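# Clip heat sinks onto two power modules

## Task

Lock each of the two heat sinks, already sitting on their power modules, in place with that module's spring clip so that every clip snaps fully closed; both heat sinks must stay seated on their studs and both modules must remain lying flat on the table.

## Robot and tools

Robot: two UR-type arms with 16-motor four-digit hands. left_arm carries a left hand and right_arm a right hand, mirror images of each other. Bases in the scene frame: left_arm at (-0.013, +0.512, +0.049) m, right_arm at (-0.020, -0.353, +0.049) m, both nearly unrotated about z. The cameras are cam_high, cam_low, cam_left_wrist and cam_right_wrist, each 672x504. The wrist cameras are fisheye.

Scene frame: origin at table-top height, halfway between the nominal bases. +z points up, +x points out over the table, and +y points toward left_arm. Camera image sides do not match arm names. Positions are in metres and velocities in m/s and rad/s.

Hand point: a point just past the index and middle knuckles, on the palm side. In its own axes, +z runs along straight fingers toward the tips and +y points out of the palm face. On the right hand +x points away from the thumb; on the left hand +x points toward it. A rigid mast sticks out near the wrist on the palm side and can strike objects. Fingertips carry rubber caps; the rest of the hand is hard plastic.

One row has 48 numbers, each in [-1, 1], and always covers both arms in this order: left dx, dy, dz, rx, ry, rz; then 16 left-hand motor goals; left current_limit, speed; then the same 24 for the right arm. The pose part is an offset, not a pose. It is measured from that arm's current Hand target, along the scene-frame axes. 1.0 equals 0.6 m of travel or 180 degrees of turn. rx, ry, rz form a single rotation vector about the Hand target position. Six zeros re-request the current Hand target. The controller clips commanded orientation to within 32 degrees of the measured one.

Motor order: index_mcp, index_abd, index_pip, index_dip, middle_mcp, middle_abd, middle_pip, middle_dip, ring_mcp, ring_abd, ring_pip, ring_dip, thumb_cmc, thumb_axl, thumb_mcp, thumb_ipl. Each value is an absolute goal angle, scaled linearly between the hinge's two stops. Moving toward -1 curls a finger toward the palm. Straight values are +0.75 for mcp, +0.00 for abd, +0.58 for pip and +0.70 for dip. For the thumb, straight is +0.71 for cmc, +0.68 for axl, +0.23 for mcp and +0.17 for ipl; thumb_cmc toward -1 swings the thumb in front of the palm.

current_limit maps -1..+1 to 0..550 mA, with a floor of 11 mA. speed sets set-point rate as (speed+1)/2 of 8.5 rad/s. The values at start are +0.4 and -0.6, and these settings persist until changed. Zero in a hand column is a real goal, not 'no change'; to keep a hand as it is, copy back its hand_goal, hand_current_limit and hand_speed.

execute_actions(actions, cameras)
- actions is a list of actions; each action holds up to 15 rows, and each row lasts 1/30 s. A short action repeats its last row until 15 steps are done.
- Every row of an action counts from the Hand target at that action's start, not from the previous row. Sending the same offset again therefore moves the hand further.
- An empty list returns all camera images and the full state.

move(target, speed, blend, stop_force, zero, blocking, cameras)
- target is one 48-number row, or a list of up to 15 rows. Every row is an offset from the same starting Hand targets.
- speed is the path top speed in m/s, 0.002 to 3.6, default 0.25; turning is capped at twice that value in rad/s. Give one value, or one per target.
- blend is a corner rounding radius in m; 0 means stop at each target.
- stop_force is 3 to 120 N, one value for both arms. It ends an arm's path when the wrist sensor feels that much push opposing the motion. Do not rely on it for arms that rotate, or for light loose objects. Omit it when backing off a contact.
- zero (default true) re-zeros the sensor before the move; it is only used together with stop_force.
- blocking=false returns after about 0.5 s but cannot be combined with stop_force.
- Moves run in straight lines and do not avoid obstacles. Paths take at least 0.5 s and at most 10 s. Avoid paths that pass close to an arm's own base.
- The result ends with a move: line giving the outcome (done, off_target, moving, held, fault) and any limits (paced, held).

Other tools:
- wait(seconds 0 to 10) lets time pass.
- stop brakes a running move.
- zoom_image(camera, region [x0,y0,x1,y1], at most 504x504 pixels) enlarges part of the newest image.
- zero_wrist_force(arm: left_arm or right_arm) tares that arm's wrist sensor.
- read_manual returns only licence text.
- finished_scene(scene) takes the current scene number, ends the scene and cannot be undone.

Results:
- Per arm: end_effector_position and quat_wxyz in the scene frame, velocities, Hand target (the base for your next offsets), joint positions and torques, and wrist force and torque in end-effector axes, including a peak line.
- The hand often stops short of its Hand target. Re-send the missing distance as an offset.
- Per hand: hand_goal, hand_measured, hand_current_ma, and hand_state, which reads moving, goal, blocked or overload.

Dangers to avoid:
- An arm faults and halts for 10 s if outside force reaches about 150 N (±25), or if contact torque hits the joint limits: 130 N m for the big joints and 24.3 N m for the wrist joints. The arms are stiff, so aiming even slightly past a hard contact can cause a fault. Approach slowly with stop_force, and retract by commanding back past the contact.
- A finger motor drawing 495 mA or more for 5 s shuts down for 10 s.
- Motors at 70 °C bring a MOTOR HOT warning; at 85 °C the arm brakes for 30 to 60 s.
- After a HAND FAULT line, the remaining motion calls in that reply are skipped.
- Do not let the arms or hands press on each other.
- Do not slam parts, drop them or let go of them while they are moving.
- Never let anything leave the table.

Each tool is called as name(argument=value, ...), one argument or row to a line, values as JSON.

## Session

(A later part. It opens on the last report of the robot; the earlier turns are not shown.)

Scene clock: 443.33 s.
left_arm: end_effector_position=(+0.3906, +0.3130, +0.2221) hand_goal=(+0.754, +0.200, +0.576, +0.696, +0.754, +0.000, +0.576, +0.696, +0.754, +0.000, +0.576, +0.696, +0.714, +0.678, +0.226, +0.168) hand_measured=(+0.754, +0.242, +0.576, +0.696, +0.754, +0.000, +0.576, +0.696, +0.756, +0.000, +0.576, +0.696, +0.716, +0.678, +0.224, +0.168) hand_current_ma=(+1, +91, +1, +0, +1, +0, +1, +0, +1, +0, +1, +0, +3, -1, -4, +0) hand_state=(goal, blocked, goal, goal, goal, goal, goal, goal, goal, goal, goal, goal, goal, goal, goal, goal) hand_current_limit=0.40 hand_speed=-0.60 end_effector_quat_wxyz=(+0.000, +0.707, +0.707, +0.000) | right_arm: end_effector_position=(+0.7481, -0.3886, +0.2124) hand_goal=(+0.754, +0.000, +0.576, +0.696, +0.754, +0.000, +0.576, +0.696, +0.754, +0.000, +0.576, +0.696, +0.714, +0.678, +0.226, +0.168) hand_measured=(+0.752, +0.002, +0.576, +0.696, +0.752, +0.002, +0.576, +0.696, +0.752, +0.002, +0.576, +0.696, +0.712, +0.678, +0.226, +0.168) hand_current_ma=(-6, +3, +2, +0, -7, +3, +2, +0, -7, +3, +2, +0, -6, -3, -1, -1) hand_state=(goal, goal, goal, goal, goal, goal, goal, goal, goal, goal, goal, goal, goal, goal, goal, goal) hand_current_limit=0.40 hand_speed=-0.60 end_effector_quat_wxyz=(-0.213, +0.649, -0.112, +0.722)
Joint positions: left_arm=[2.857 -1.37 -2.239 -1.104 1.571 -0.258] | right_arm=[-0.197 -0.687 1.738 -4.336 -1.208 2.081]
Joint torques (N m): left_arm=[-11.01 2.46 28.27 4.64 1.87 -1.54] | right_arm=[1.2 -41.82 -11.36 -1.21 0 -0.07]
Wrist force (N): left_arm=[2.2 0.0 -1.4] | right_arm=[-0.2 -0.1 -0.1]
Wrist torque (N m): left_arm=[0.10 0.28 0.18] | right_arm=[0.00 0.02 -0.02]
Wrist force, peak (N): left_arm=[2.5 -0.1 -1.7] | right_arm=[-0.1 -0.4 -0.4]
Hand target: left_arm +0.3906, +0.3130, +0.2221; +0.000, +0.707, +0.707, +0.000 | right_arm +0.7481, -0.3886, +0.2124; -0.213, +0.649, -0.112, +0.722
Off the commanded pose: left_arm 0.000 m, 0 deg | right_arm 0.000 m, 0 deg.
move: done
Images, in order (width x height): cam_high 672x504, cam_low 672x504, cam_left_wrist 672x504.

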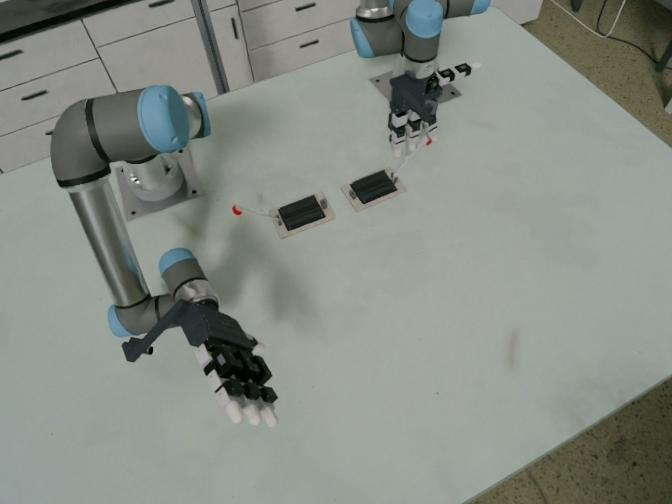

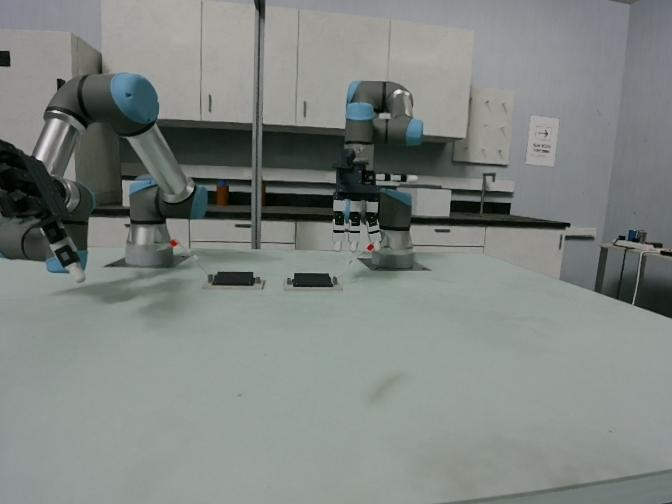

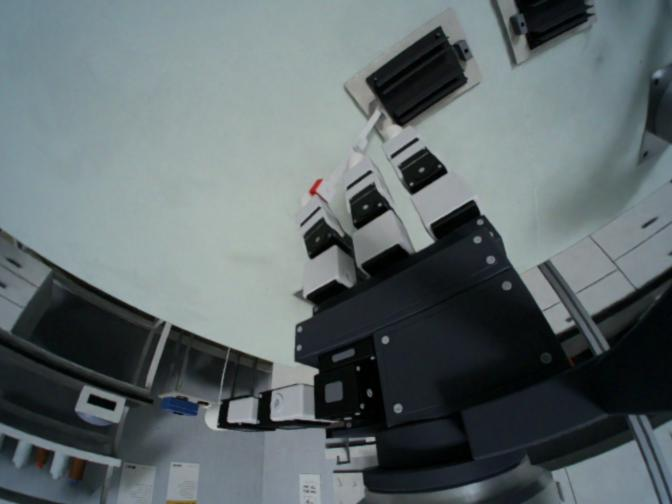

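move(
  target=[
    [0,-0.028,0.0193,0,0,0,0.754,0.2,0.576,0.696,0.754,0,0.576,0.696,0.754,0,0.576,0.696,0.714,0.678,0.226,0.168,0.8,-0.6,0,0,0,0,0,0,0.754,0,0.576,0.696,0.754,0,0.576,0.696,0.754,0,0.576,0.696,0.714,0.678,0.226,0.168,0.4,-0.6],
    [0,-0.0613,0.0423,0,0,0,0.754,0.2,0.576,0.696,0.754,0,0.576,0.696,0.754,0,0.576,0.696,0.714,0.678,0.226,0.168,0.8,-0.6,0,0,0,0,0,0,0.754,0,0.576,0.696,0.754,0,0.576,0.696,0.754,0,0.576,0.696,0.714,0.678,0.226,0.168,0.4,-0.6],
  ],
  speed=0.05,
  blend=[0.01,0],
  stop_force=20,
  cameras=["cam_high","cam_low","cam_left_wrist"],
)

zoom_image(
  camera="cam_left_wrist",
  region=[252, 50, 452, 250],
)

zoom_image(
  camera="cam_low",
  region=[300, 190, 400, 290],
)

zoom_image(
  camera="cam_high",
  region=[350, 90, 450, 190],
)

Scene clock: 465.97 s.
left_arm: end_effector_position=(+0.3906, +0.2762, +0.2475) hand_goal=(+0.754, +0.200, +0.576, +0.696, +0.754, +0.000, +0.576, +0.696, +0.754, +0.000, +0.576, +0.696, +0.714, +0.678, +0.226, +0.168) hand_measured=(+0.756, +0.212, +0.576, +0.696, +0.754, +0.000, +0.576, +0.696, +0.756, +0.000, +0.576, +0.696, +0.716, +0.678, +0.224, +0.168) hand_current_ma=(+1, +17, +1, +0, +1, +0, +1, +0, +1, +0, +1, +0, +3, -1, -4, +0) hand_state=(goal, goal, goal, goal, goal, goal, goal, goal, goal, goal, goal, goal, goal, goal, goal, goal) hand_current_limit=0.80 hand_speed=-0.60 end_effector_quat_wxyz=(+0.000, +0.707, +0.707, +0.000) | right_arm: end_effector_position=(+0.7481, -0.3886, +0.2124) hand_goal=(+0.754, +0.000, +0.576, +0.696, +0.754, +0.000, +0.576, +0.696, +0.754, +0.000, +0.576, +0.696, +0.714, +0.678, +0.226, +0.168) hand_measured=(+0.752, +0.002, +0.576, +0.696, +0.752, +0.002, +0.576, +0.696, +0.752, +0.002, +0.576, +0.696, +0.712, +0.678, +0.226, +0.168) hand_current_ma=(-6, +3, +2, +0, -7, +3, +2, +0, -7, +3, +2, +0, -6, -3, -1, -1) hand_state=(goal, goal, goal, goal, goal, goal, goal, goal, goal, goal, goal, goal, goal, goal, goal, goal) hand_current_limit=0.40 hand_speed=-0.60 end_effector_quat_wxyz=(-0.213, +0.649, -0.112, +0.722)
Joint positions: left_arm=[2.764 -1.4 -2.143 -1.169 1.571 -0.351] | right_arm=[-0.197 -0.687 1.738 -4.336 -1.208 2.081]
Joint torques (N m): left_arm=[-10.81 4.35 29.49 0.34 2.58 -1.58] | right_arm=[0.59 -41.59 -10.62 -1.21 -0.47 0.19]
Wrist force (N): left_arm=[0.0 0.0 0.1] | right_arm=[-0.2 -0.4 -0.1]
Wrist torque (N m): left_arm=[-0.06 0.06 0.02] | right_arm=[-0.03 0.02 -0.04]
Wrist force, peak (N): left_arm=[3.2 -0.1 -2.9] | right_arm=[0.0 -0.5 -0.3]
Hand target: left_arm +0.3906, +0.2762, +0.2475; +0.000, +0.707, +0.707, +0.000 | right_arm +0.7481, -0.3886, +0.2124; -0.213, +0.649, -0.112, +0.722
Off the commanded pose: left_arm 0.000 m, 0 deg | right_arm 0.000 m, 0 deg.
move: done
Images, in order (width x height): cam_high 672x504, cam_low 672x504, cam_left_wrist 672x504.

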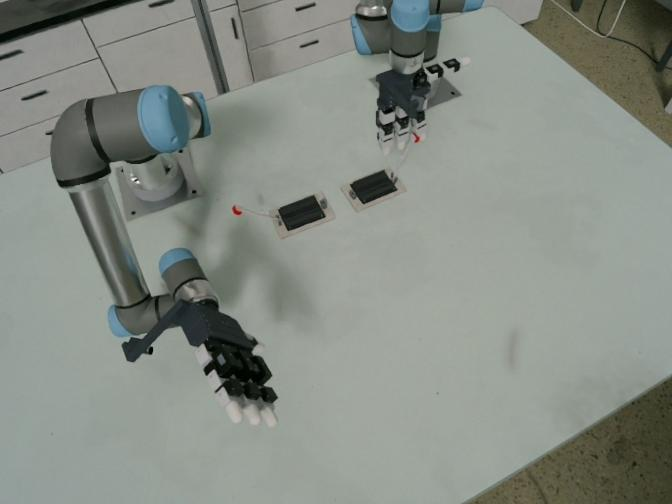

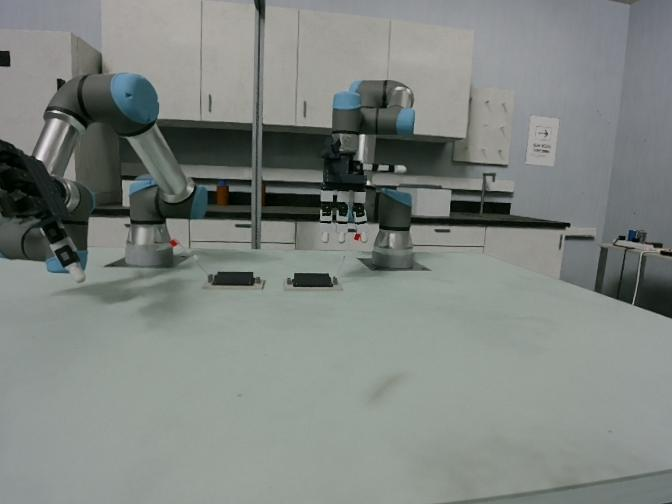

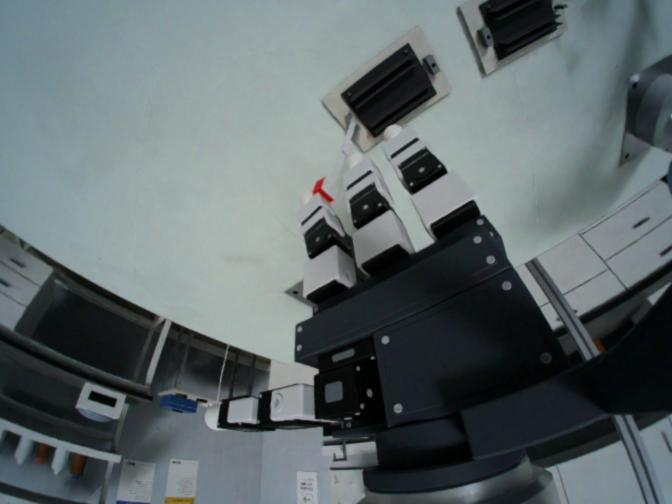

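Scaled by 2.520 from the camera's 672x504 image, which has a finer 960x720 frame.

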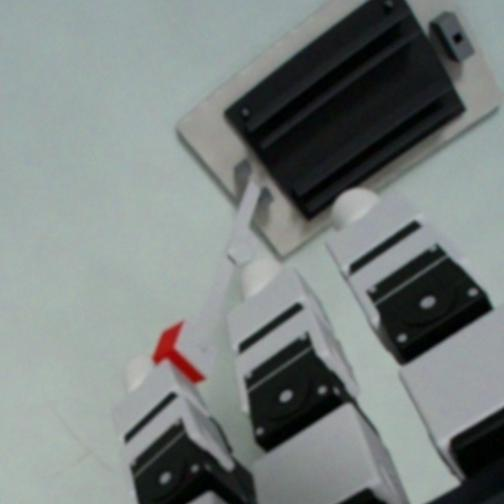

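Scaled by 5.040 from the camera's 672x504 image, which has a finer 960x720 frame.

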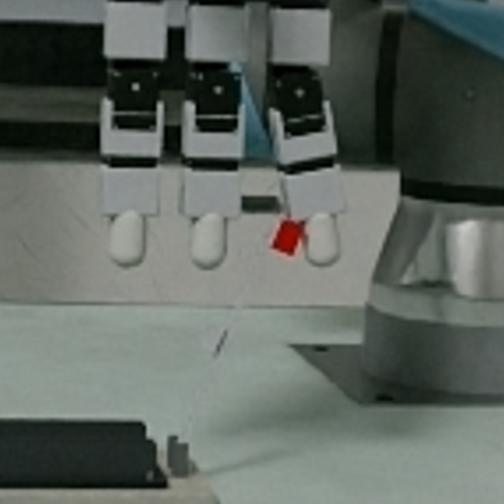

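Scaled by 5.040 from the camera's 672x504 image, which has a finer 960x720 frame.

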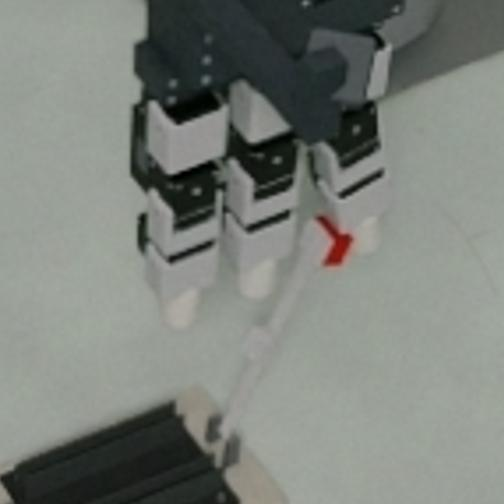

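move(
  target=[
    [0,-0.0373,0.017,0,0,0,0.754,0.2,0.576,0.696,0.754,0,0.576,0.696,0.754,0,0.576,0.696,0.714,0.678,0.226,0.168,0.8,-0.6,0,0,0,0,0,0,0.754,0,0.576,0.696,0.754,0,0.576,0.696,0.754,0,0.576,0.696,0.714,0.678,0.226,0.168,0.4,-0.6],
    [0,-0.0775,0.0273,0,0,0,0.754,0.2,0.576,0.696,0.754,0,0.576,0.696,0.754,0,0.576,0.696,0.714,0.678,0.226,0.168,0.8,-0.6,0,0,0,0,0,0,0.754,0,0.576,0.696,0.754,0,0.576,0.696,0.754,0,0.576,0.696,0.714,0.678,0.226,0.168,0.4,-0.6],
    [0,-0.1193,0.0308,0,0,0,0.754,0.2,0.576,0.696,0.754,0,0.576,0.696,0.754,0,0.576,0.696,0.714,0.678,0.226,0.168,0.8,-0.6,0,0,0,0,0,0,0.754,0,0.576,0.696,0.754,0,0.576,0.696,0.754,0,0.576,0.696,0.714,0.678,0.226,0.168,0.4,-0.6],
    [0,-0.1575,0.0275,0,0,0,0.754,0.2,0.576,0.696,0.754,0,0.576,0.696,0.754,0,0.576,0.696,0.714,0.678,0.226,0.168,0.8,-0.6,0,0,0,0,0,0,0.754,0,0.576,0.696,0.754,0,0.576,0.696,0.754,0,0.576,0.696,0.714,0.678,0.226,0.168,0.4,-0.6],
  ],
  speed=0.05,
  blend=[0.01,0.01,0.01,0],
  stop_force=20,
  cameras=["cam_high","cam_low","cam_left_wrist"],
)

zoom_image(
  camera="cam_left_wrist",
  region=[252, 50, 452, 250],
)

zoom_image(
  camera="cam_low",
  region=[270, 190, 370, 290],
)

zoom_image(
  camera="cam_high",
  region=[330, 100, 430, 200],
)

Scene clock: 490.67 s.
left_arm: end_effector_position=(+0.3906, +0.1817, +0.2640) hand_goal=(+0.754, +0.200, +0.576, +0.696, +0.754, +0.000, +0.576, +0.696, +0.754, +0.000, +0.576, +0.696, +0.714, +0.678, +0.226, +0.168) hand_measured=(+0.754, +0.206, +0.576, +0.696, +0.754, +0.000, +0.576, +0.696, +0.756, +0.000, +0.576, +0.696, +0.716, +0.678, +0.224, +0.168) hand_current_ma=(+1, +7, +1, +0, +1, +0, +1, +0, +1, +0, +1, +0, +3, -1, -4, +0) hand_state=(goal, goal, goal, goal, goal, goal, goal, goal, goal, goal, goal, goal, goal, goal, goal, goal) hand_current_limit=0.80 hand_speed=-0.60 end_effector_quat_wxyz=(+0.000, +0.707, +0.707, +0.000) | right_arm: end_effector_position=(+0.7481, -0.3886, +0.2124) hand_goal=(+0.754, +0.000, +0.576, +0.696, +0.754, +0.000, +0.576, +0.696, +0.754, +0.000, +0.576, +0.696, +0.714, +0.678, +0.226, +0.168) hand_measured=(+0.752, +0.002, +0.576, +0.696, +0.752, +0.002, +0.576, +0.696, +0.752, +0.002, +0.576, +0.696, +0.712, +0.678, +0.226, +0.168) hand_current_ma=(-6, +3, +2, +0, -7, +3, +2, +0, -7, +3, +2, +0, -6, -3, -1, -1) hand_state=(goal, goal, goal, goal, goal, goal, goal, goal, goal, goal, goal, goal, goal, goal, goal, goal) hand_current_limit=0.40 hand_speed=-0.60 end_effector_quat_wxyz=(-0.213, +0.649, -0.112, +0.722)
Joint positions: left_arm=[2.562 -1.552 -1.963 -1.197 1.571 -0.552] | right_arm=[-0.197 -0.687 1.738 -4.336 -1.208 2.081]
Joint torques (N m): left_arm=[-10.32 11.47 30.28 4.62 2.65 -1.57] | right_arm=[1.3 -42.63 -11.63 -1.18 -0.36 -0.06]
Wrist force (N): left_arm=[-0.1 0.0 0.0] | right_arm=[0.0 -0.4 0.0]
Wrist torque (N m): left_arm=[-0.05 0.01 -0.02] | right_arm=[-0.05 0.00 -0.02]
Wrist force, peak (N): left_arm=[0.1 0.5 0.4] | right_arm=[-0.1 -0.6 -0.2]
Hand target: left_arm +0.3906, +0.1817, +0.2640; +0.000, +0.707, +0.707, +0.000 | right_arm +0.7481, -0.3886, +0.2124; -0.213, +0.649, -0.112, +0.722
Off the commanded pose: left_arm 0.000 m, 0 deg | right_arm 0.000 m, 0 deg.
move: done
Images, in order (width x height): cam_high 672x504, cam_low 672x504, cam_left_wrist 672x504.

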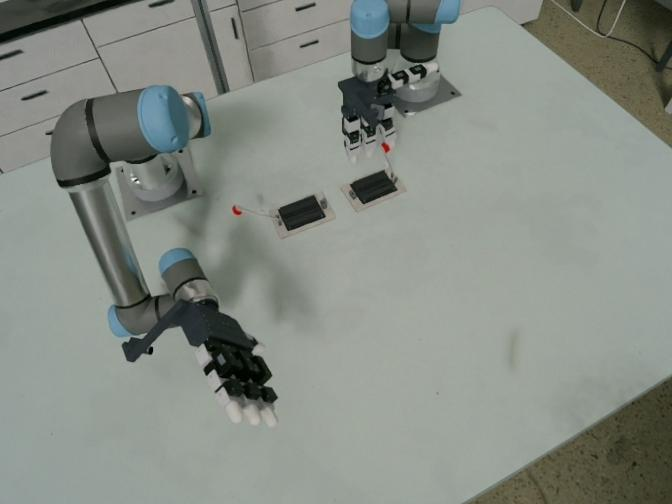

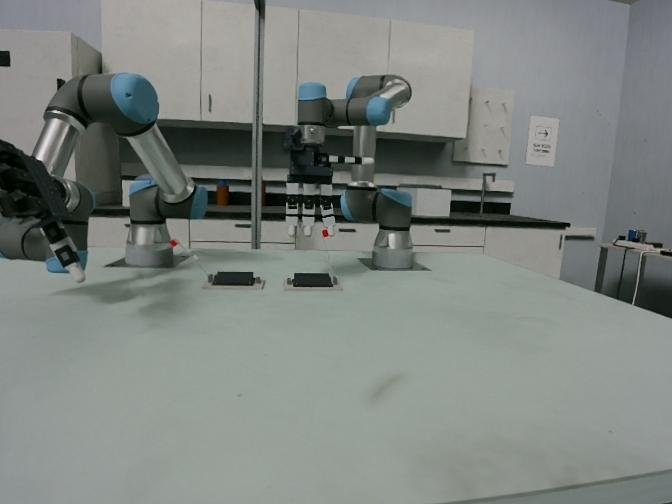

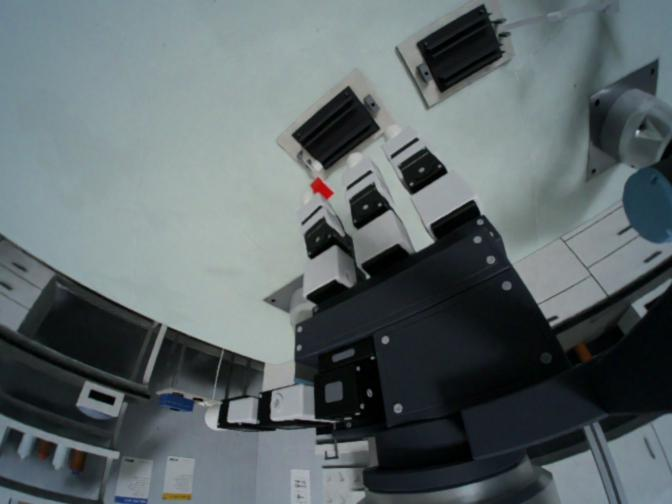

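Scaled by 2.520 from the camera's 672x504 image, which has a finer 960x720 frame.

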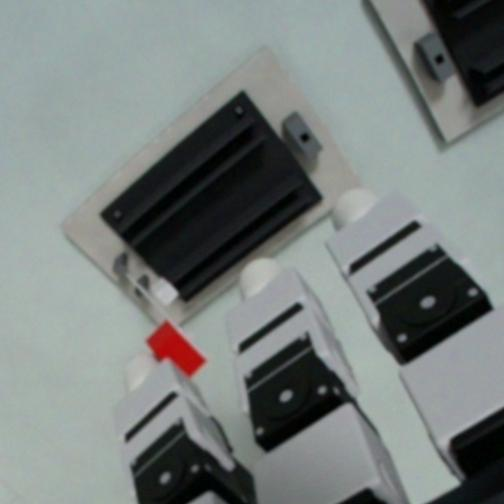

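Scaled by 5.040 from the camera's 672x504 image, which has a finer 960x720 frame.

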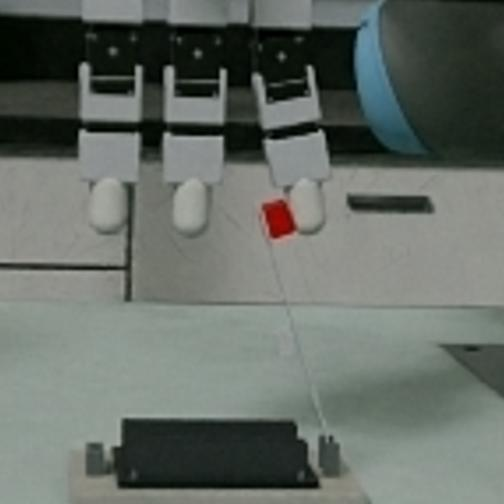

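Scaled by 5.040 from the camera's 672x504 image, which has a finer 960x720 frame.

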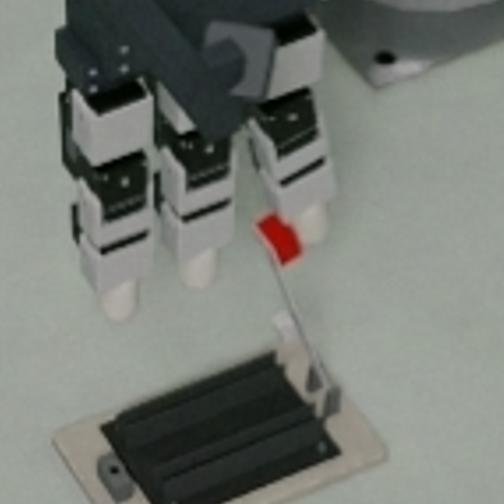

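move(
  target=[
    [0,-0.0372,-0.0172,0,0,0,0.754,0.2,0.576,0.696,0.754,0,0.576,0.696,0.754,0,0.576,0.696,0.714,0.678,0.226,0.168,0.8,-0.6,0,0,0,0,0,0,0.754,0,0.576,0.696,0.754,0,0.576,0.696,0.754,0,0.576,0.696,0.714,0.678,0.226,0.168,0.4,-0.6],
    [0,-0.0725,-0.0342,0,0,0,0.754,0.2,0.576,0.696,0.754,0,0.576,0.696,0.754,0,0.576,0.696,0.714,0.678,0.226,0.168,0.8,-0.6,0,0,0,0,0,0,0.754,0,0.576,0.696,0.754,0,0.576,0.696,0.754,0,0.576,0.696,0.714,0.678,0.226,0.168,0.4,-0.6],
  ],
  speed=0.05,
  blend=[0.01,0],
  stop_force=20,
  cameras=["cam_high","cam_low","cam_left_wrist"],
)

zoom_image(
  camera="cam_left_wrist",
  region=[252, 50, 452, 250],
)

zoom_image(
  camera="cam_low",
  region=[260, 200, 360, 300],
)

zoom_image(
  camera="cam_high",
  region=[320, 110, 420, 210],
)

Scene clock: 519.43 s.
left_arm: end_effector_position=(+0.3906, +0.1382, +0.2435) hand_goal=(+0.754, +0.200, +0.576, +0.696, +0.754, +0.000, +0.576, +0.696, +0.754, +0.000, +0.576, +0.696, +0.714, +0.678, +0.226, +0.168) hand_measured=(+0.754, +0.206, +0.576, +0.696, +0.754, +0.000, +0.576, +0.696, +0.756, +0.000, +0.576, +0.696, +0.716, +0.678, +0.224, +0.168) hand_current_ma=(+1, +6, +1, +0, +1, +0, +1, +0, +1, +0, +1, +0, +3, -1, -4, +0) hand_state=(goal, goal, goal, goal, goal, goal, goal, goal, goal, goal, goal, goal, goal, goal, goal, goal) hand_current_limit=0.80 hand_speed=-0.60 end_effector_quat_wxyz=(+0.000, +0.707, +0.707, +0.000) | right_arm: end_effector_position=(+0.7481, -0.3886, +0.2124) hand_goal=(+0.754, +0.000, +0.576, +0.696, +0.754, +0.000, +0.576, +0.696, +0.754, +0.000, +0.576, +0.696, +0.714, +0.678, +0.226, +0.168) hand_measured=(+0.752, +0.002, +0.576, +0.696, +0.752, +0.002, +0.576, +0.696, +0.752, +0.002, +0.576, +0.696, +0.712, +0.678, +0.226, +0.168) hand_current_ma=(-6, +3, +2, +0, -7, +3, +2, +0, -7, +3, +2, +0, -6, -3, -1, -1) hand_state=(goal, goal, goal, goal, goal, goal, goal, goal, goal, goal, goal, goal, goal, goal, goal, goal) hand_current_limit=0.40 hand_speed=-0.60 end_effector_quat_wxyz=(-0.213, +0.649, -0.112, +0.722)
Joint positions: left_arm=[2.486 -1.652 -1.916 -1.144 1.571 -0.629] | right_arm=[-0.197 -0.687 1.738 -4.336 -1.208 2.081]
Joint torques (N m): left_arm=[-10.31 14.61 29.71 4.57 2.71 -1.61] | right_arm=[0.81 -41.5 -10.49 -1.17 -0.25 -0.07]
Wrist force (N): left_arm=[0.2 0.3 0.2] | right_arm=[0.2 -0.3 -0.2]
Wrist torque (N m): left_arm=[-0.03 -0.03 0.02] | right_arm=[-0.01 -0.02 -0.01]
Wrist force, peak (N): left_arm=[-0.3 0.4 0.2] | right_arm=[0.0 -0.6 -0.1]
Hand target: left_arm +0.3906, +0.1382, +0.2435; +0.000, +0.707, +0.707, +0.000 | right_arm +0.7481, -0.3886, +0.2124; -0.213, +0.649, -0.112, +0.722
Off the commanded pose: left_arm 0.000 m, 0 deg | right_arm 0.000 m, 0 deg.
move: done
Images, in order (width x height): cam_high 672x504, cam_low 672x504, cam_left_wrist 672x504.

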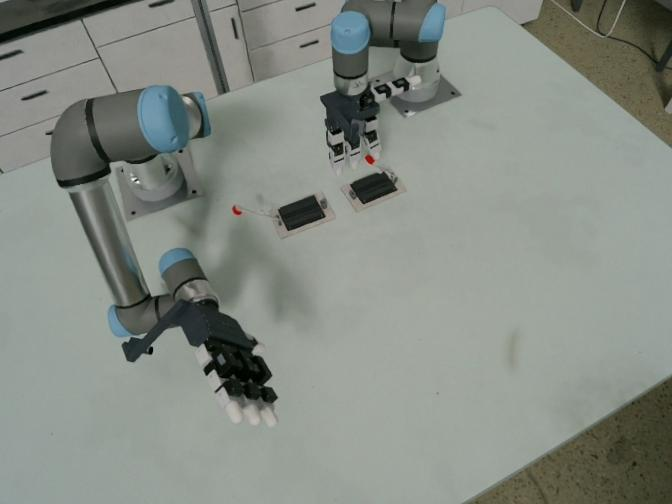

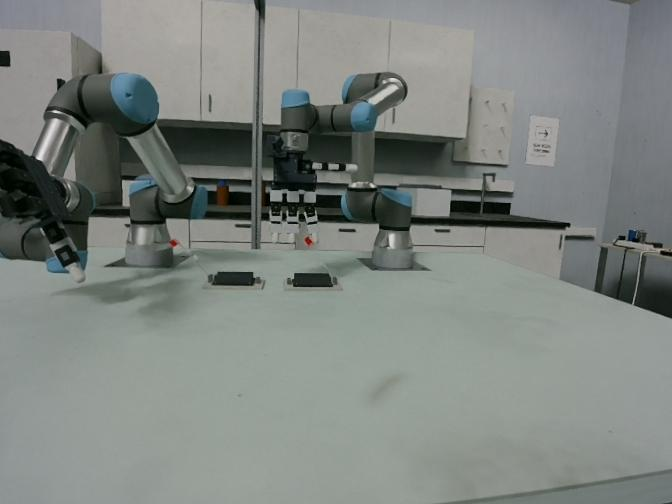

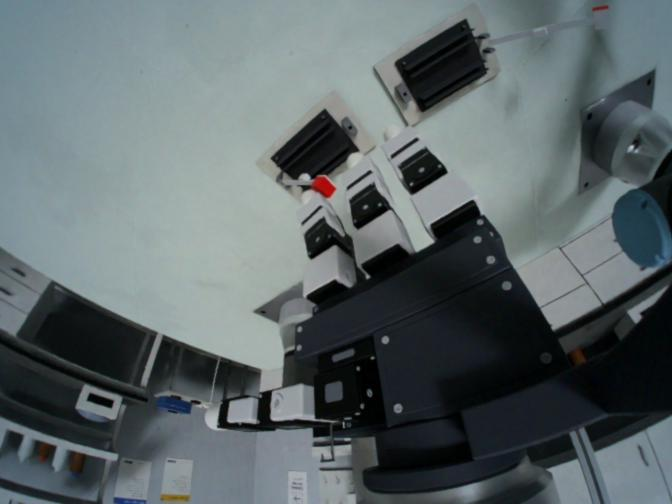

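Scaled by 2.520 from the camera's 672x504 image, which has a finer 960x720 frame.

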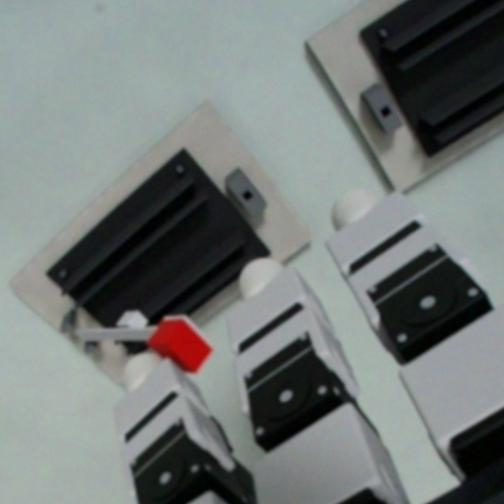

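Scaled by 5.040 from the camera's 672x504 image, which has a finer 960x720 frame.

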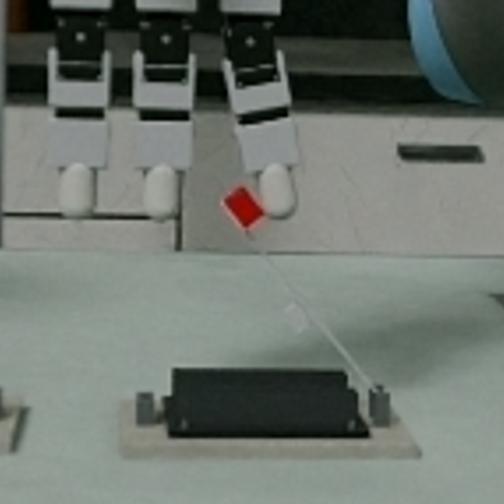

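Scaled by 5.040 from the camera's 672x504 image, which has a finer 960x720 frame.

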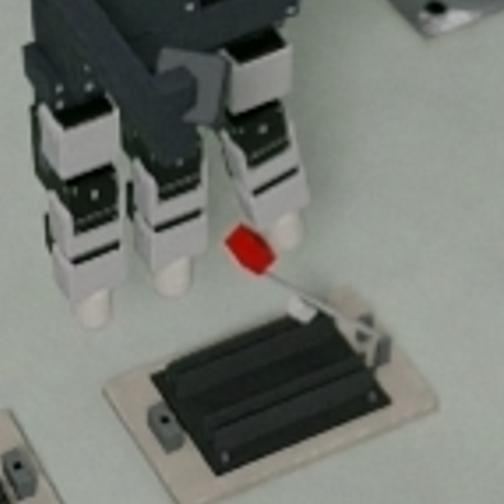

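move(
  target=[
    [0,0.02,0.0,0,0,0,0.754,0.2,0.576,0.696,0.754,0,0.576,0.696,0.754,0,0.576,0.696,0.714,0.678,0.226,0.168,0.8,-0.6,0,0,0,0,0,0,0.754,0,0.576,0.696,0.754,0,0.576,0.696,0.754,0,0.576,0.696,0.714,0.678,0.226,0.168,0.4,-0.6],
    [0,0.04,0.09,0,0,0,0.754,0,0.576,0.696,1,0,1,1,1,0,1,1,0.714,0.678,0.226,0.168,0.8,-0.6,0,0,0,0,0,0,0.754,0,0.576,0.696,0.754,0,0.576,0.696,0.754,0,0.576,0.696,0.714,0.678,0.226,0.168,0.4,-0.6],
  ],
  speed=0.1,
  blend=[0.005,0],
  cameras=["cam_high","cam_low","cam_left_wrist"],
)

zoom_image(
  camera="cam_left_wrist",
  region=[232, 50, 432, 250],
)

zoom_image(
  camera="cam_low",
  region=[260, 200, 360, 300],
)

zoom_image(
  camera="cam_high",
  region=[320, 110, 420, 210],
)

Scene clock: 550.13 s.
left_arm: end_effector_position=(+0.3906, +0.1622, +0.2975) hand_goal=(+0.754, +0.000, +0.576, +0.696, +1.000, +0.000, +1.000, +1.000, +1.000, +0.000, +1.000, +1.000, +0.714, +0.678, +0.226, +0.168) hand_measured=(+0.754, +0.004, +0.576, +0.696, +0.988, +0.000, +0.992, +0.996, +0.988, +0.000, +0.992, +0.996, +0.716, +0.678, +0.224, +0.168) hand_current_ma=(+1, +3, +1, +0, -21, +0, -11, -5, -24, +0, -13, -4, +3, -1, -4, +0) hand_state=(goal, goal, goal, goal, goal, goal, goal, goal, goal, goal, goal, goal, goal, goal, goal, goal) hand_current_limit=0.80 hand_speed=-0.60 end_effector_quat_wxyz=(+0.000, +0.707, +0.707, +0.000) | right_arm: end_effector_position=(+0.7481, -0.3886, +0.2124) hand_goal=(+0.754, +0.000, +0.576, +0.696, +0.754, +0.000, +0.576, +0.696, +0.754, +0.000, +0.576, +0.696, +0.714, +0.678, +0.226, +0.168) hand_measured=(+0.752, +0.002, +0.576, +0.696, +0.752, +0.002, +0.576, +0.696, +0.752, +0.002, +0.576, +0.696, +0.712, +0.678, +0.226, +0.168) hand_current_ma=(-6, +3, +2, +0, -7, +3, +2, +0, -7, +3, +2, +0, -6, -3, -1, -1) hand_state=(goal, goal, goal, goal, goal, goal, goal, goal, goal, goal, goal, goal, goal, goal, goal, goal) hand_current_limit=0.40 hand_speed=-0.60 end_effector_quat_wxyz=(-0.213, +0.649, -0.112, +0.722)
Joint positions: left_arm=[2.527 -1.561 -1.864 -1.287 1.571 -0.588] | right_arm=[-0.197 -0.687 1.738 -4.336 -1.208 2.081]
Joint torques (N m): left_arm=[11.96 28.8 30.68 0.25 -2.82 1.39] | right_arm=[1.33 -42.23 -11.44 -1.25 -0.42 -0.16]
Wrist force (N): left_arm=[-0.1 0.1 0.0] | right_arm=[0.0 -0.1 -0.1]
Wrist torque (N m): left_arm=[-0.09 0.00 -0.20] | right_arm=[-0.01 0.00 -0.01]
Wrist force, peak (N): left_arm=[0.0 0.7 0.2] | right_arm=[0.0 -0.4 -0.4]
Hand target: left_arm +0.3906, +0.1622, +0.2975; +0.000, +0.707, +0.707, +0.000 | right_arm +0.7481, -0.3886, +0.2124; -0.213, +0.649, -0.112, +0.722
Off the commanded pose: left_arm 0.000 m, 0 deg | right_arm 0.000 m, 0 deg.
move: done
Images, in order (width x height): cam_high 672x504, cam_low 672x504, cam_left_wrist 672x504.

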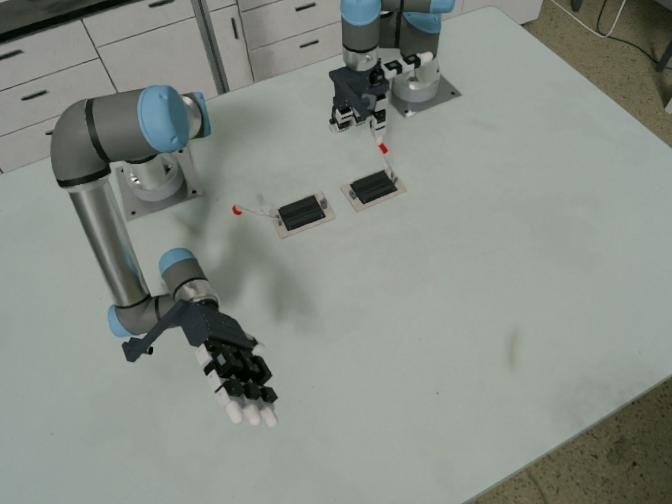

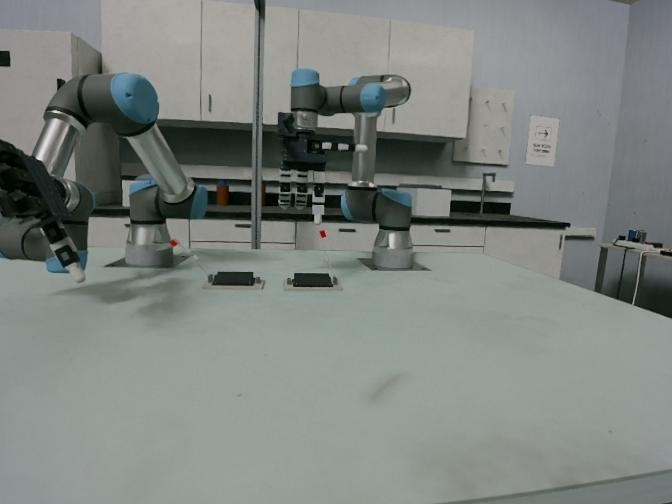

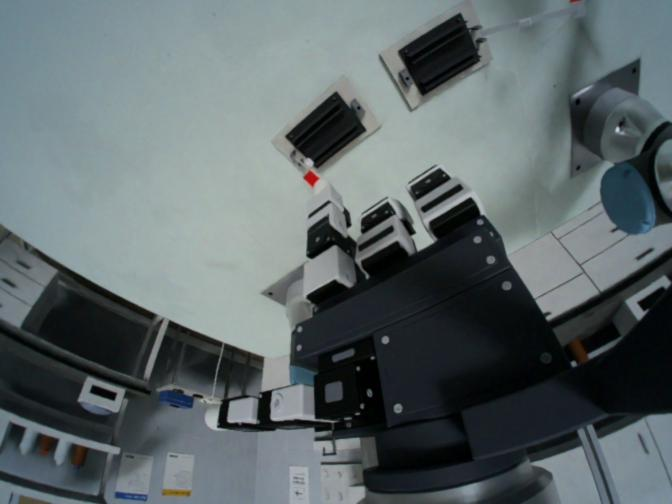

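Scaled by 2.520 from the camera's 672x504 image, which has a finer 960x720 frame.

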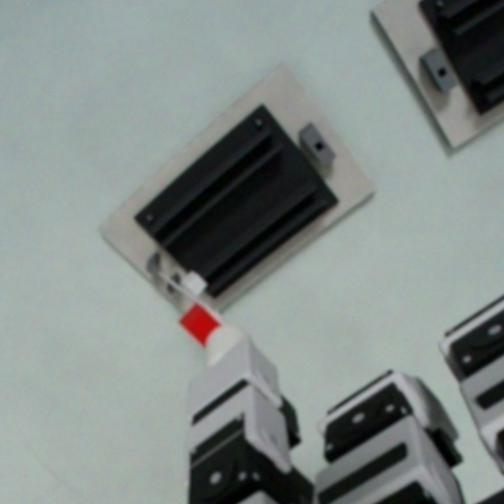

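Scaled by 5.040 from the camera's 672x504 image, which has a finer 960x720 frame.

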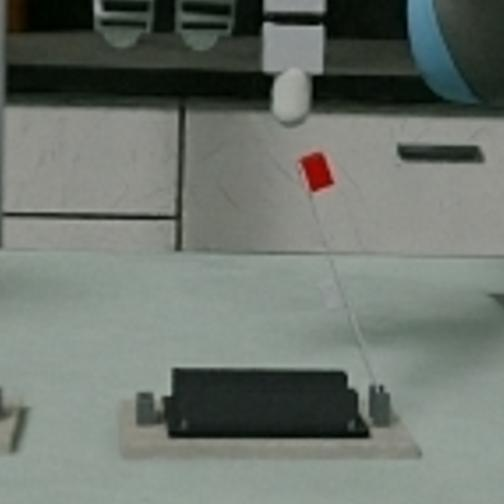

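Scaled by 5.040 from the camera's 672x504 image, which has a finer 960x720 frame.

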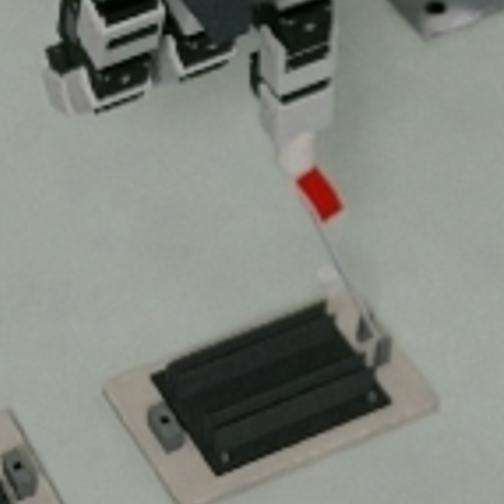

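wait(
  seconds=0.2,
  cameras=["cam_low","cam_high"],
)

zoom_image(
  camera="cam_low",
  region=[260, 200, 360, 300],
)

Scene clock: 561.07 s.
left_arm: end_effector_position=(+0.3906, +0.1622, +0.2975) hand_goal=(+0.754, +0.000, +0.576, +0.696, +1.000, +0.000, +1.000, +1.000, +1.000, +0.000, +1.000, +1.000, +0.714, +0.678, +0.226, +0.168) hand_measured=(+0.754, +0.004, +0.576, +0.696, +0.988, +0.000, +0.992, +0.996, +0.988, +0.000, +0.992, +0.996, +0.716, +0.678, +0.224, +0.168) hand_current_ma=(+1, +3, +1, +0, -21, +0, -11, -5, -24, +0, -12, -4, +3, -1, -4, +0) hand_state=(goal, goal, goal, goal, goal, goal, goal, goal, goal, goal, goal, goal, goal, goal, goal, goal) hand_current_limit=0.80 hand_speed=-0.60 end_effector_quat_wxyz=(+0.000, +0.707, +0.707, +0.000) | right_arm: end_effector_position=(+0.7481, -0.3886, +0.2124) hand_goal=(+0.754, +0.000, +0.576, +0.696, +0.754, +0.000, +0.576, +0.696, +0.754, +0.000, +0.576, +0.696, +0.714, +0.678, +0.226, +0.168) hand_measured=(+0.752, +0.002, +0.576, +0.696, +0.752, +0.002, +0.576, +0.696, +0.752, +0.002, +0.576, +0.696, +0.712, +0.678, +0.226, +0.168) hand_current_ma=(-6, +3, +2, +0, -7, +3, +2, +0, -7, +3, +2, +0, -6, -3, -1, -1) hand_state=(goal, goal, goal, goal, goal, goal, goal, goal, goal, goal, goal, goal, goal, goal, goal, goal) hand_current_limit=0.40 hand_speed=-0.60 end_effector_quat_wxyz=(-0.213, +0.649, -0.112, +0.722)
Joint positions: left_arm=[2.527 -1.561 -1.864 -1.287 1.571 -0.588] | right_arm=[-0.197 -0.687 1.738 -4.336 -1.208 2.081]
Joint torques (N m): left_arm=[11.4 28.79 30.22 0.28 -1.08 1.53] | right_arm=[-0.47 -41.07 -11.46 -1.19 -0.24 0.16]
Wrist force (N): left_arm=[-0.1 0.0 0.1] | right_arm=[0.0 -0.1 -0.3]
Wrist torque (N m): left_arm=[-0.11 0.00 -0.20] | right_arm=[0.00 0.00 -0.01]
Wrist force, peak (N): left_arm=[-0.1 0.7 0.1] | right_arm=[-0.3 -0.3 0.2]
Hand target: left_arm +0.3906, +0.1622, +0.2975; +0.000, +0.707, +0.707, +0.000 | right_arm +0.7481, -0.3886, +0.2124; -0.213, +0.649, -0.112, +0.722
Off the commanded pose: left_arm 0.000 m, 0 deg | right_arm 0.000 m, 0 deg.
wait: 0.20 s; at rest from the start
Images, in order (width x height): cam_high 672x504, cam_low 672x504.

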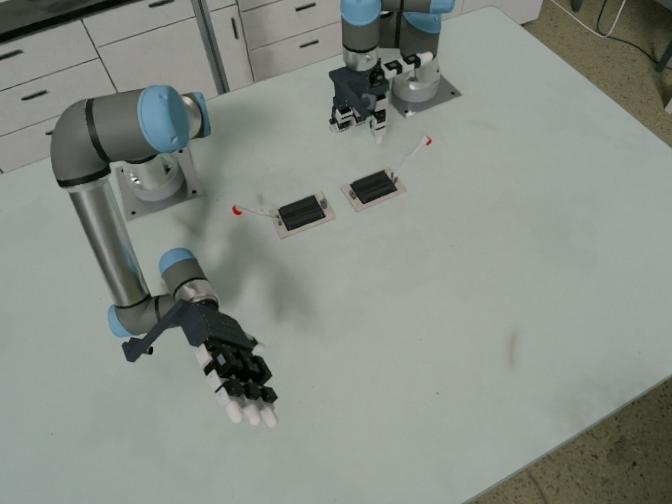

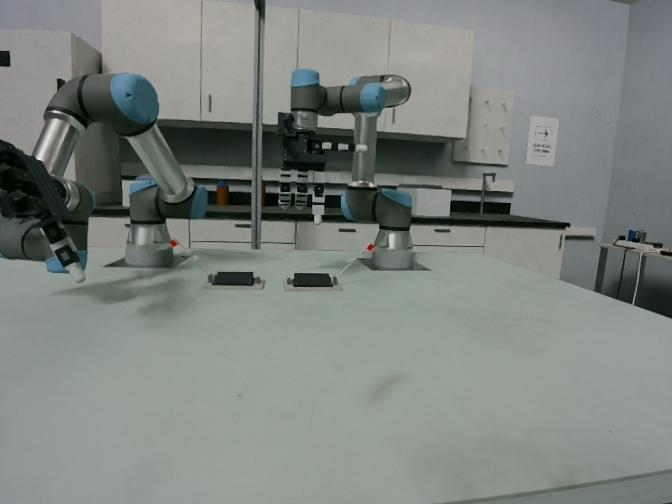

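Scaled by 5.040 from the camera's 672x504 image, which has a finer 960x720 frame.

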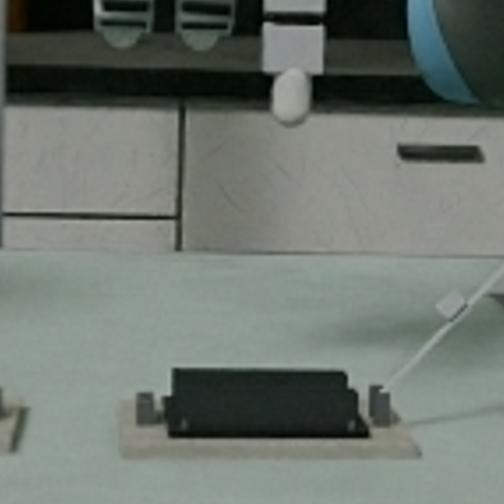

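move(
  target=[
    [-0.005,0.3057,0,0,0,0,0.754,0,0.576,0.696,1,0,1,1,1,0,1,1,0.714,0.678,0.226,0.168,0.8,-0.6,0,0,0,0,0,0,0.754,0,0.576,0.696,0.754,0,0.576,0.696,0.754,0,0.576,0.696,0.714,0.678,0.226,0.168,0.4,-0.6],
    [-0.005,0.3057,-0.1275,0,0,0,0.754,0,0.576,0.696,1,0,1,1,1,0,1,1,0.714,0.678,0.226,0.168,0.8,-0.6,0,0,0,0,0,0,0.754,0,0.576,0.696,0.754,0,0.576,0.696,0.754,0,0.576,0.696,0.714,0.678,0.226,0.168,0.4,-0.6],
  ],
  speed=0.1,
  blend=[0.005,0],
  cameras=["cam_high","cam_low","cam_left_wrist"],
)

zoom_image(
  camera="cam_low",
  region=[320, 190, 420, 290],
)

zoom_image(
  camera="cam_high",
  region=[370, 90, 470, 190],
)

zoom_image(
  camera="cam_left_wrist",
  region=[252, 50, 452, 250],
)

Scene clock: 602.23 s.
left_arm: end_effector_position=(+0.3876, +0.3456, +0.2211) hand_goal=(+0.754, +0.000, +0.576, +0.696, +1.000, +0.000, +1.000, +1.000, +1.000, +0.000, +1.000, +1.000, +0.714, +0.678, +0.226, +0.168) hand_measured=(+0.754, +0.004, +0.576, +0.696, +0.988, +0.000, +0.992, +0.996, +0.988, +0.000, +0.992, +0.996, +0.716, +0.678, +0.224, +0.168) hand_current_ma=(+1, +3, +1, +0, -21, +0, -11, -5, -24, +0, -12, -4, +3, -1, -4, +0) hand_state=(goal, goal, goal, goal, goal, goal, goal, goal, goal, goal, goal, goal, goal, goal, goal, goal) hand_current_limit=0.80 hand_speed=-0.60 end_effector_quat_wxyz=(+0.000, +0.707, +0.707, +0.000) | right_arm: end_effector_position=(+0.7481, -0.3886, +0.2124) hand_goal=(+0.754, +0.000, +0.576, +0.696, +0.754, +0.000, +0.576, +0.696, +0.754, +0.000, +0.576, +0.696, +0.714, +0.678, +0.226, +0.168) hand_measured=(+0.752, +0.002, +0.576, +0.696, +0.752, +0.002, +0.576, +0.696, +0.752, +0.002, +0.576, +0.696, +0.712, +0.678, +0.226, +0.168) hand_current_ma=(-6, +3, +2, +0, -7, +3, +2, +0, -7, +3, +2, +0, -6, -3, -1, -1) hand_state=(goal, goal, goal, goal, goal, goal, goal, goal, goal, goal, goal, goal, goal, goal, goal, goal) hand_current_limit=0.40 hand_speed=-0.60 end_effector_quat_wxyz=(-0.213, +0.649, -0.112, +0.722)
Joint positions: left_arm=[2.945 -1.312 -2.283 -1.117 1.571 -0.169] | right_arm=[-0.197 -0.687 1.738 -4.336 -1.208 2.081]
Joint torques (N m): left_arm=[-10.81 0.1 10.46 4.48 2.52 -1.7] | right_arm=[1.53 -42.57 -10.97 -1.21 -0.16 0.05]
Wrist force (N): left_arm=[0.1 0.3 0.2] | right_arm=[0.1 -0.1 -0.1]
Wrist torque (N m): left_arm=[-0.08 -0.02 -0.11] | right_arm=[0.00 -0.02 0.00]
Wrist force, peak (N): left_arm=[0.1 0.2 1.0] | right_arm=[-0.3 -0.5 -0.2]
Hand target: left_arm +0.3876, +0.3456, +0.2210; +0.000, +0.707, +0.707, +0.000 | right_arm +0.7481, -0.3886, +0.2124; -0.213, +0.649, -0.112, +0.722
Off the commanded pose: left_arm 0.000 m, 0 deg | right_arm 0.000 m, 0 deg.
move: done
Images, in order (width x height): cam_high 672x504, cam_low 672x504, cam_left_wrist 672x504.

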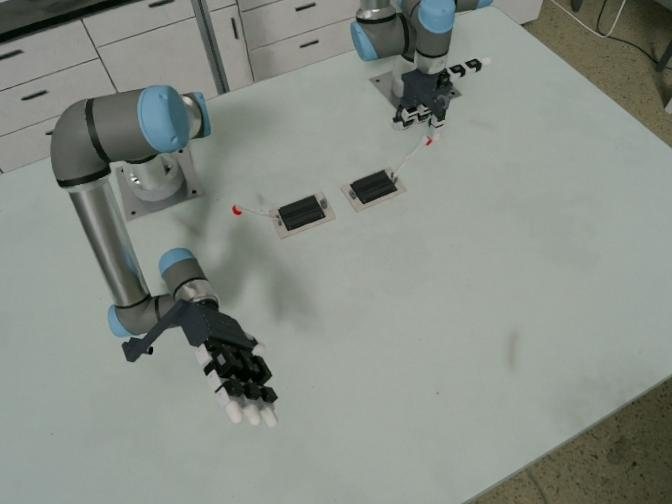

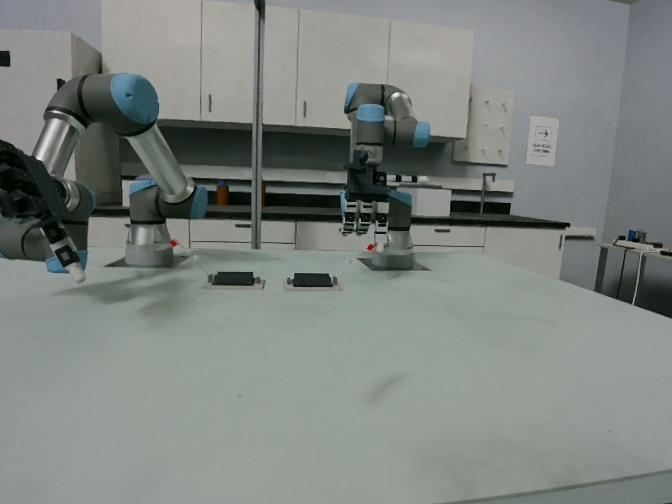

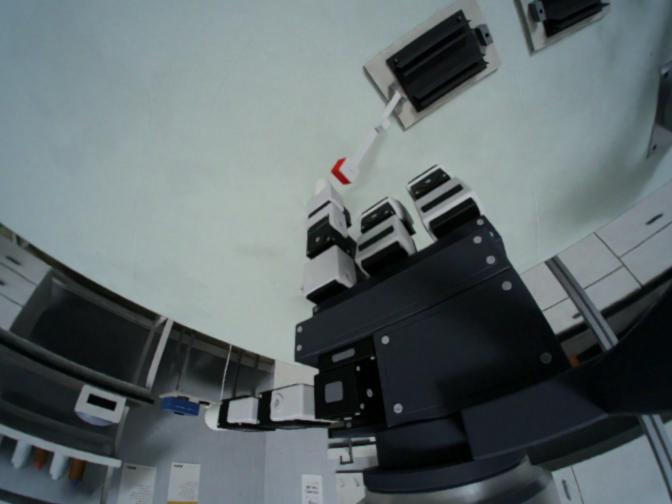

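Scaled by 5.040 from the camera's 672x504 image, which has a finer 960x720 frame.

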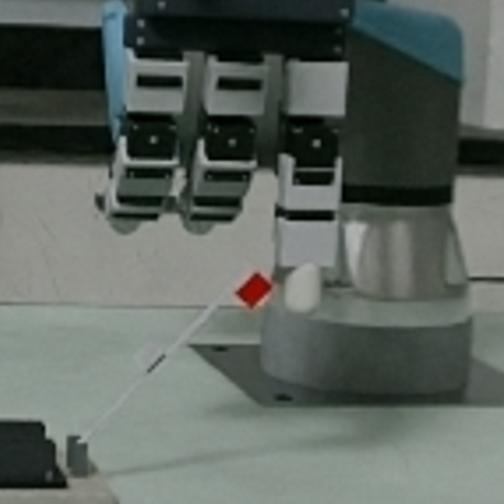

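Scaled by 5.040 from the camera's 672x504 image, which has a finer 960x720 frame.

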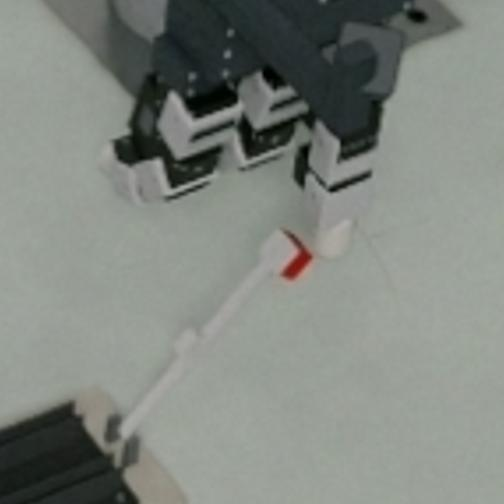

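Scaled by 2.520 from the camera's 672x504 image, which has a finer 960x720 frame.

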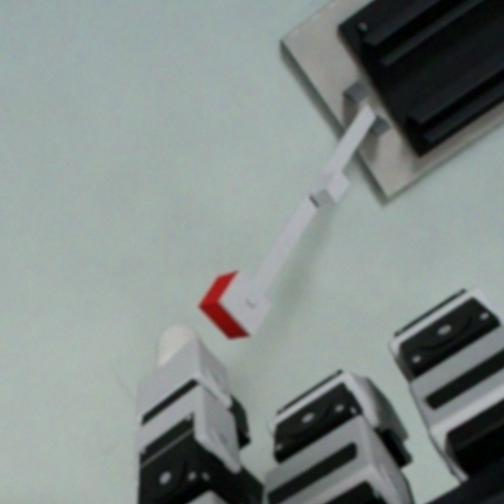

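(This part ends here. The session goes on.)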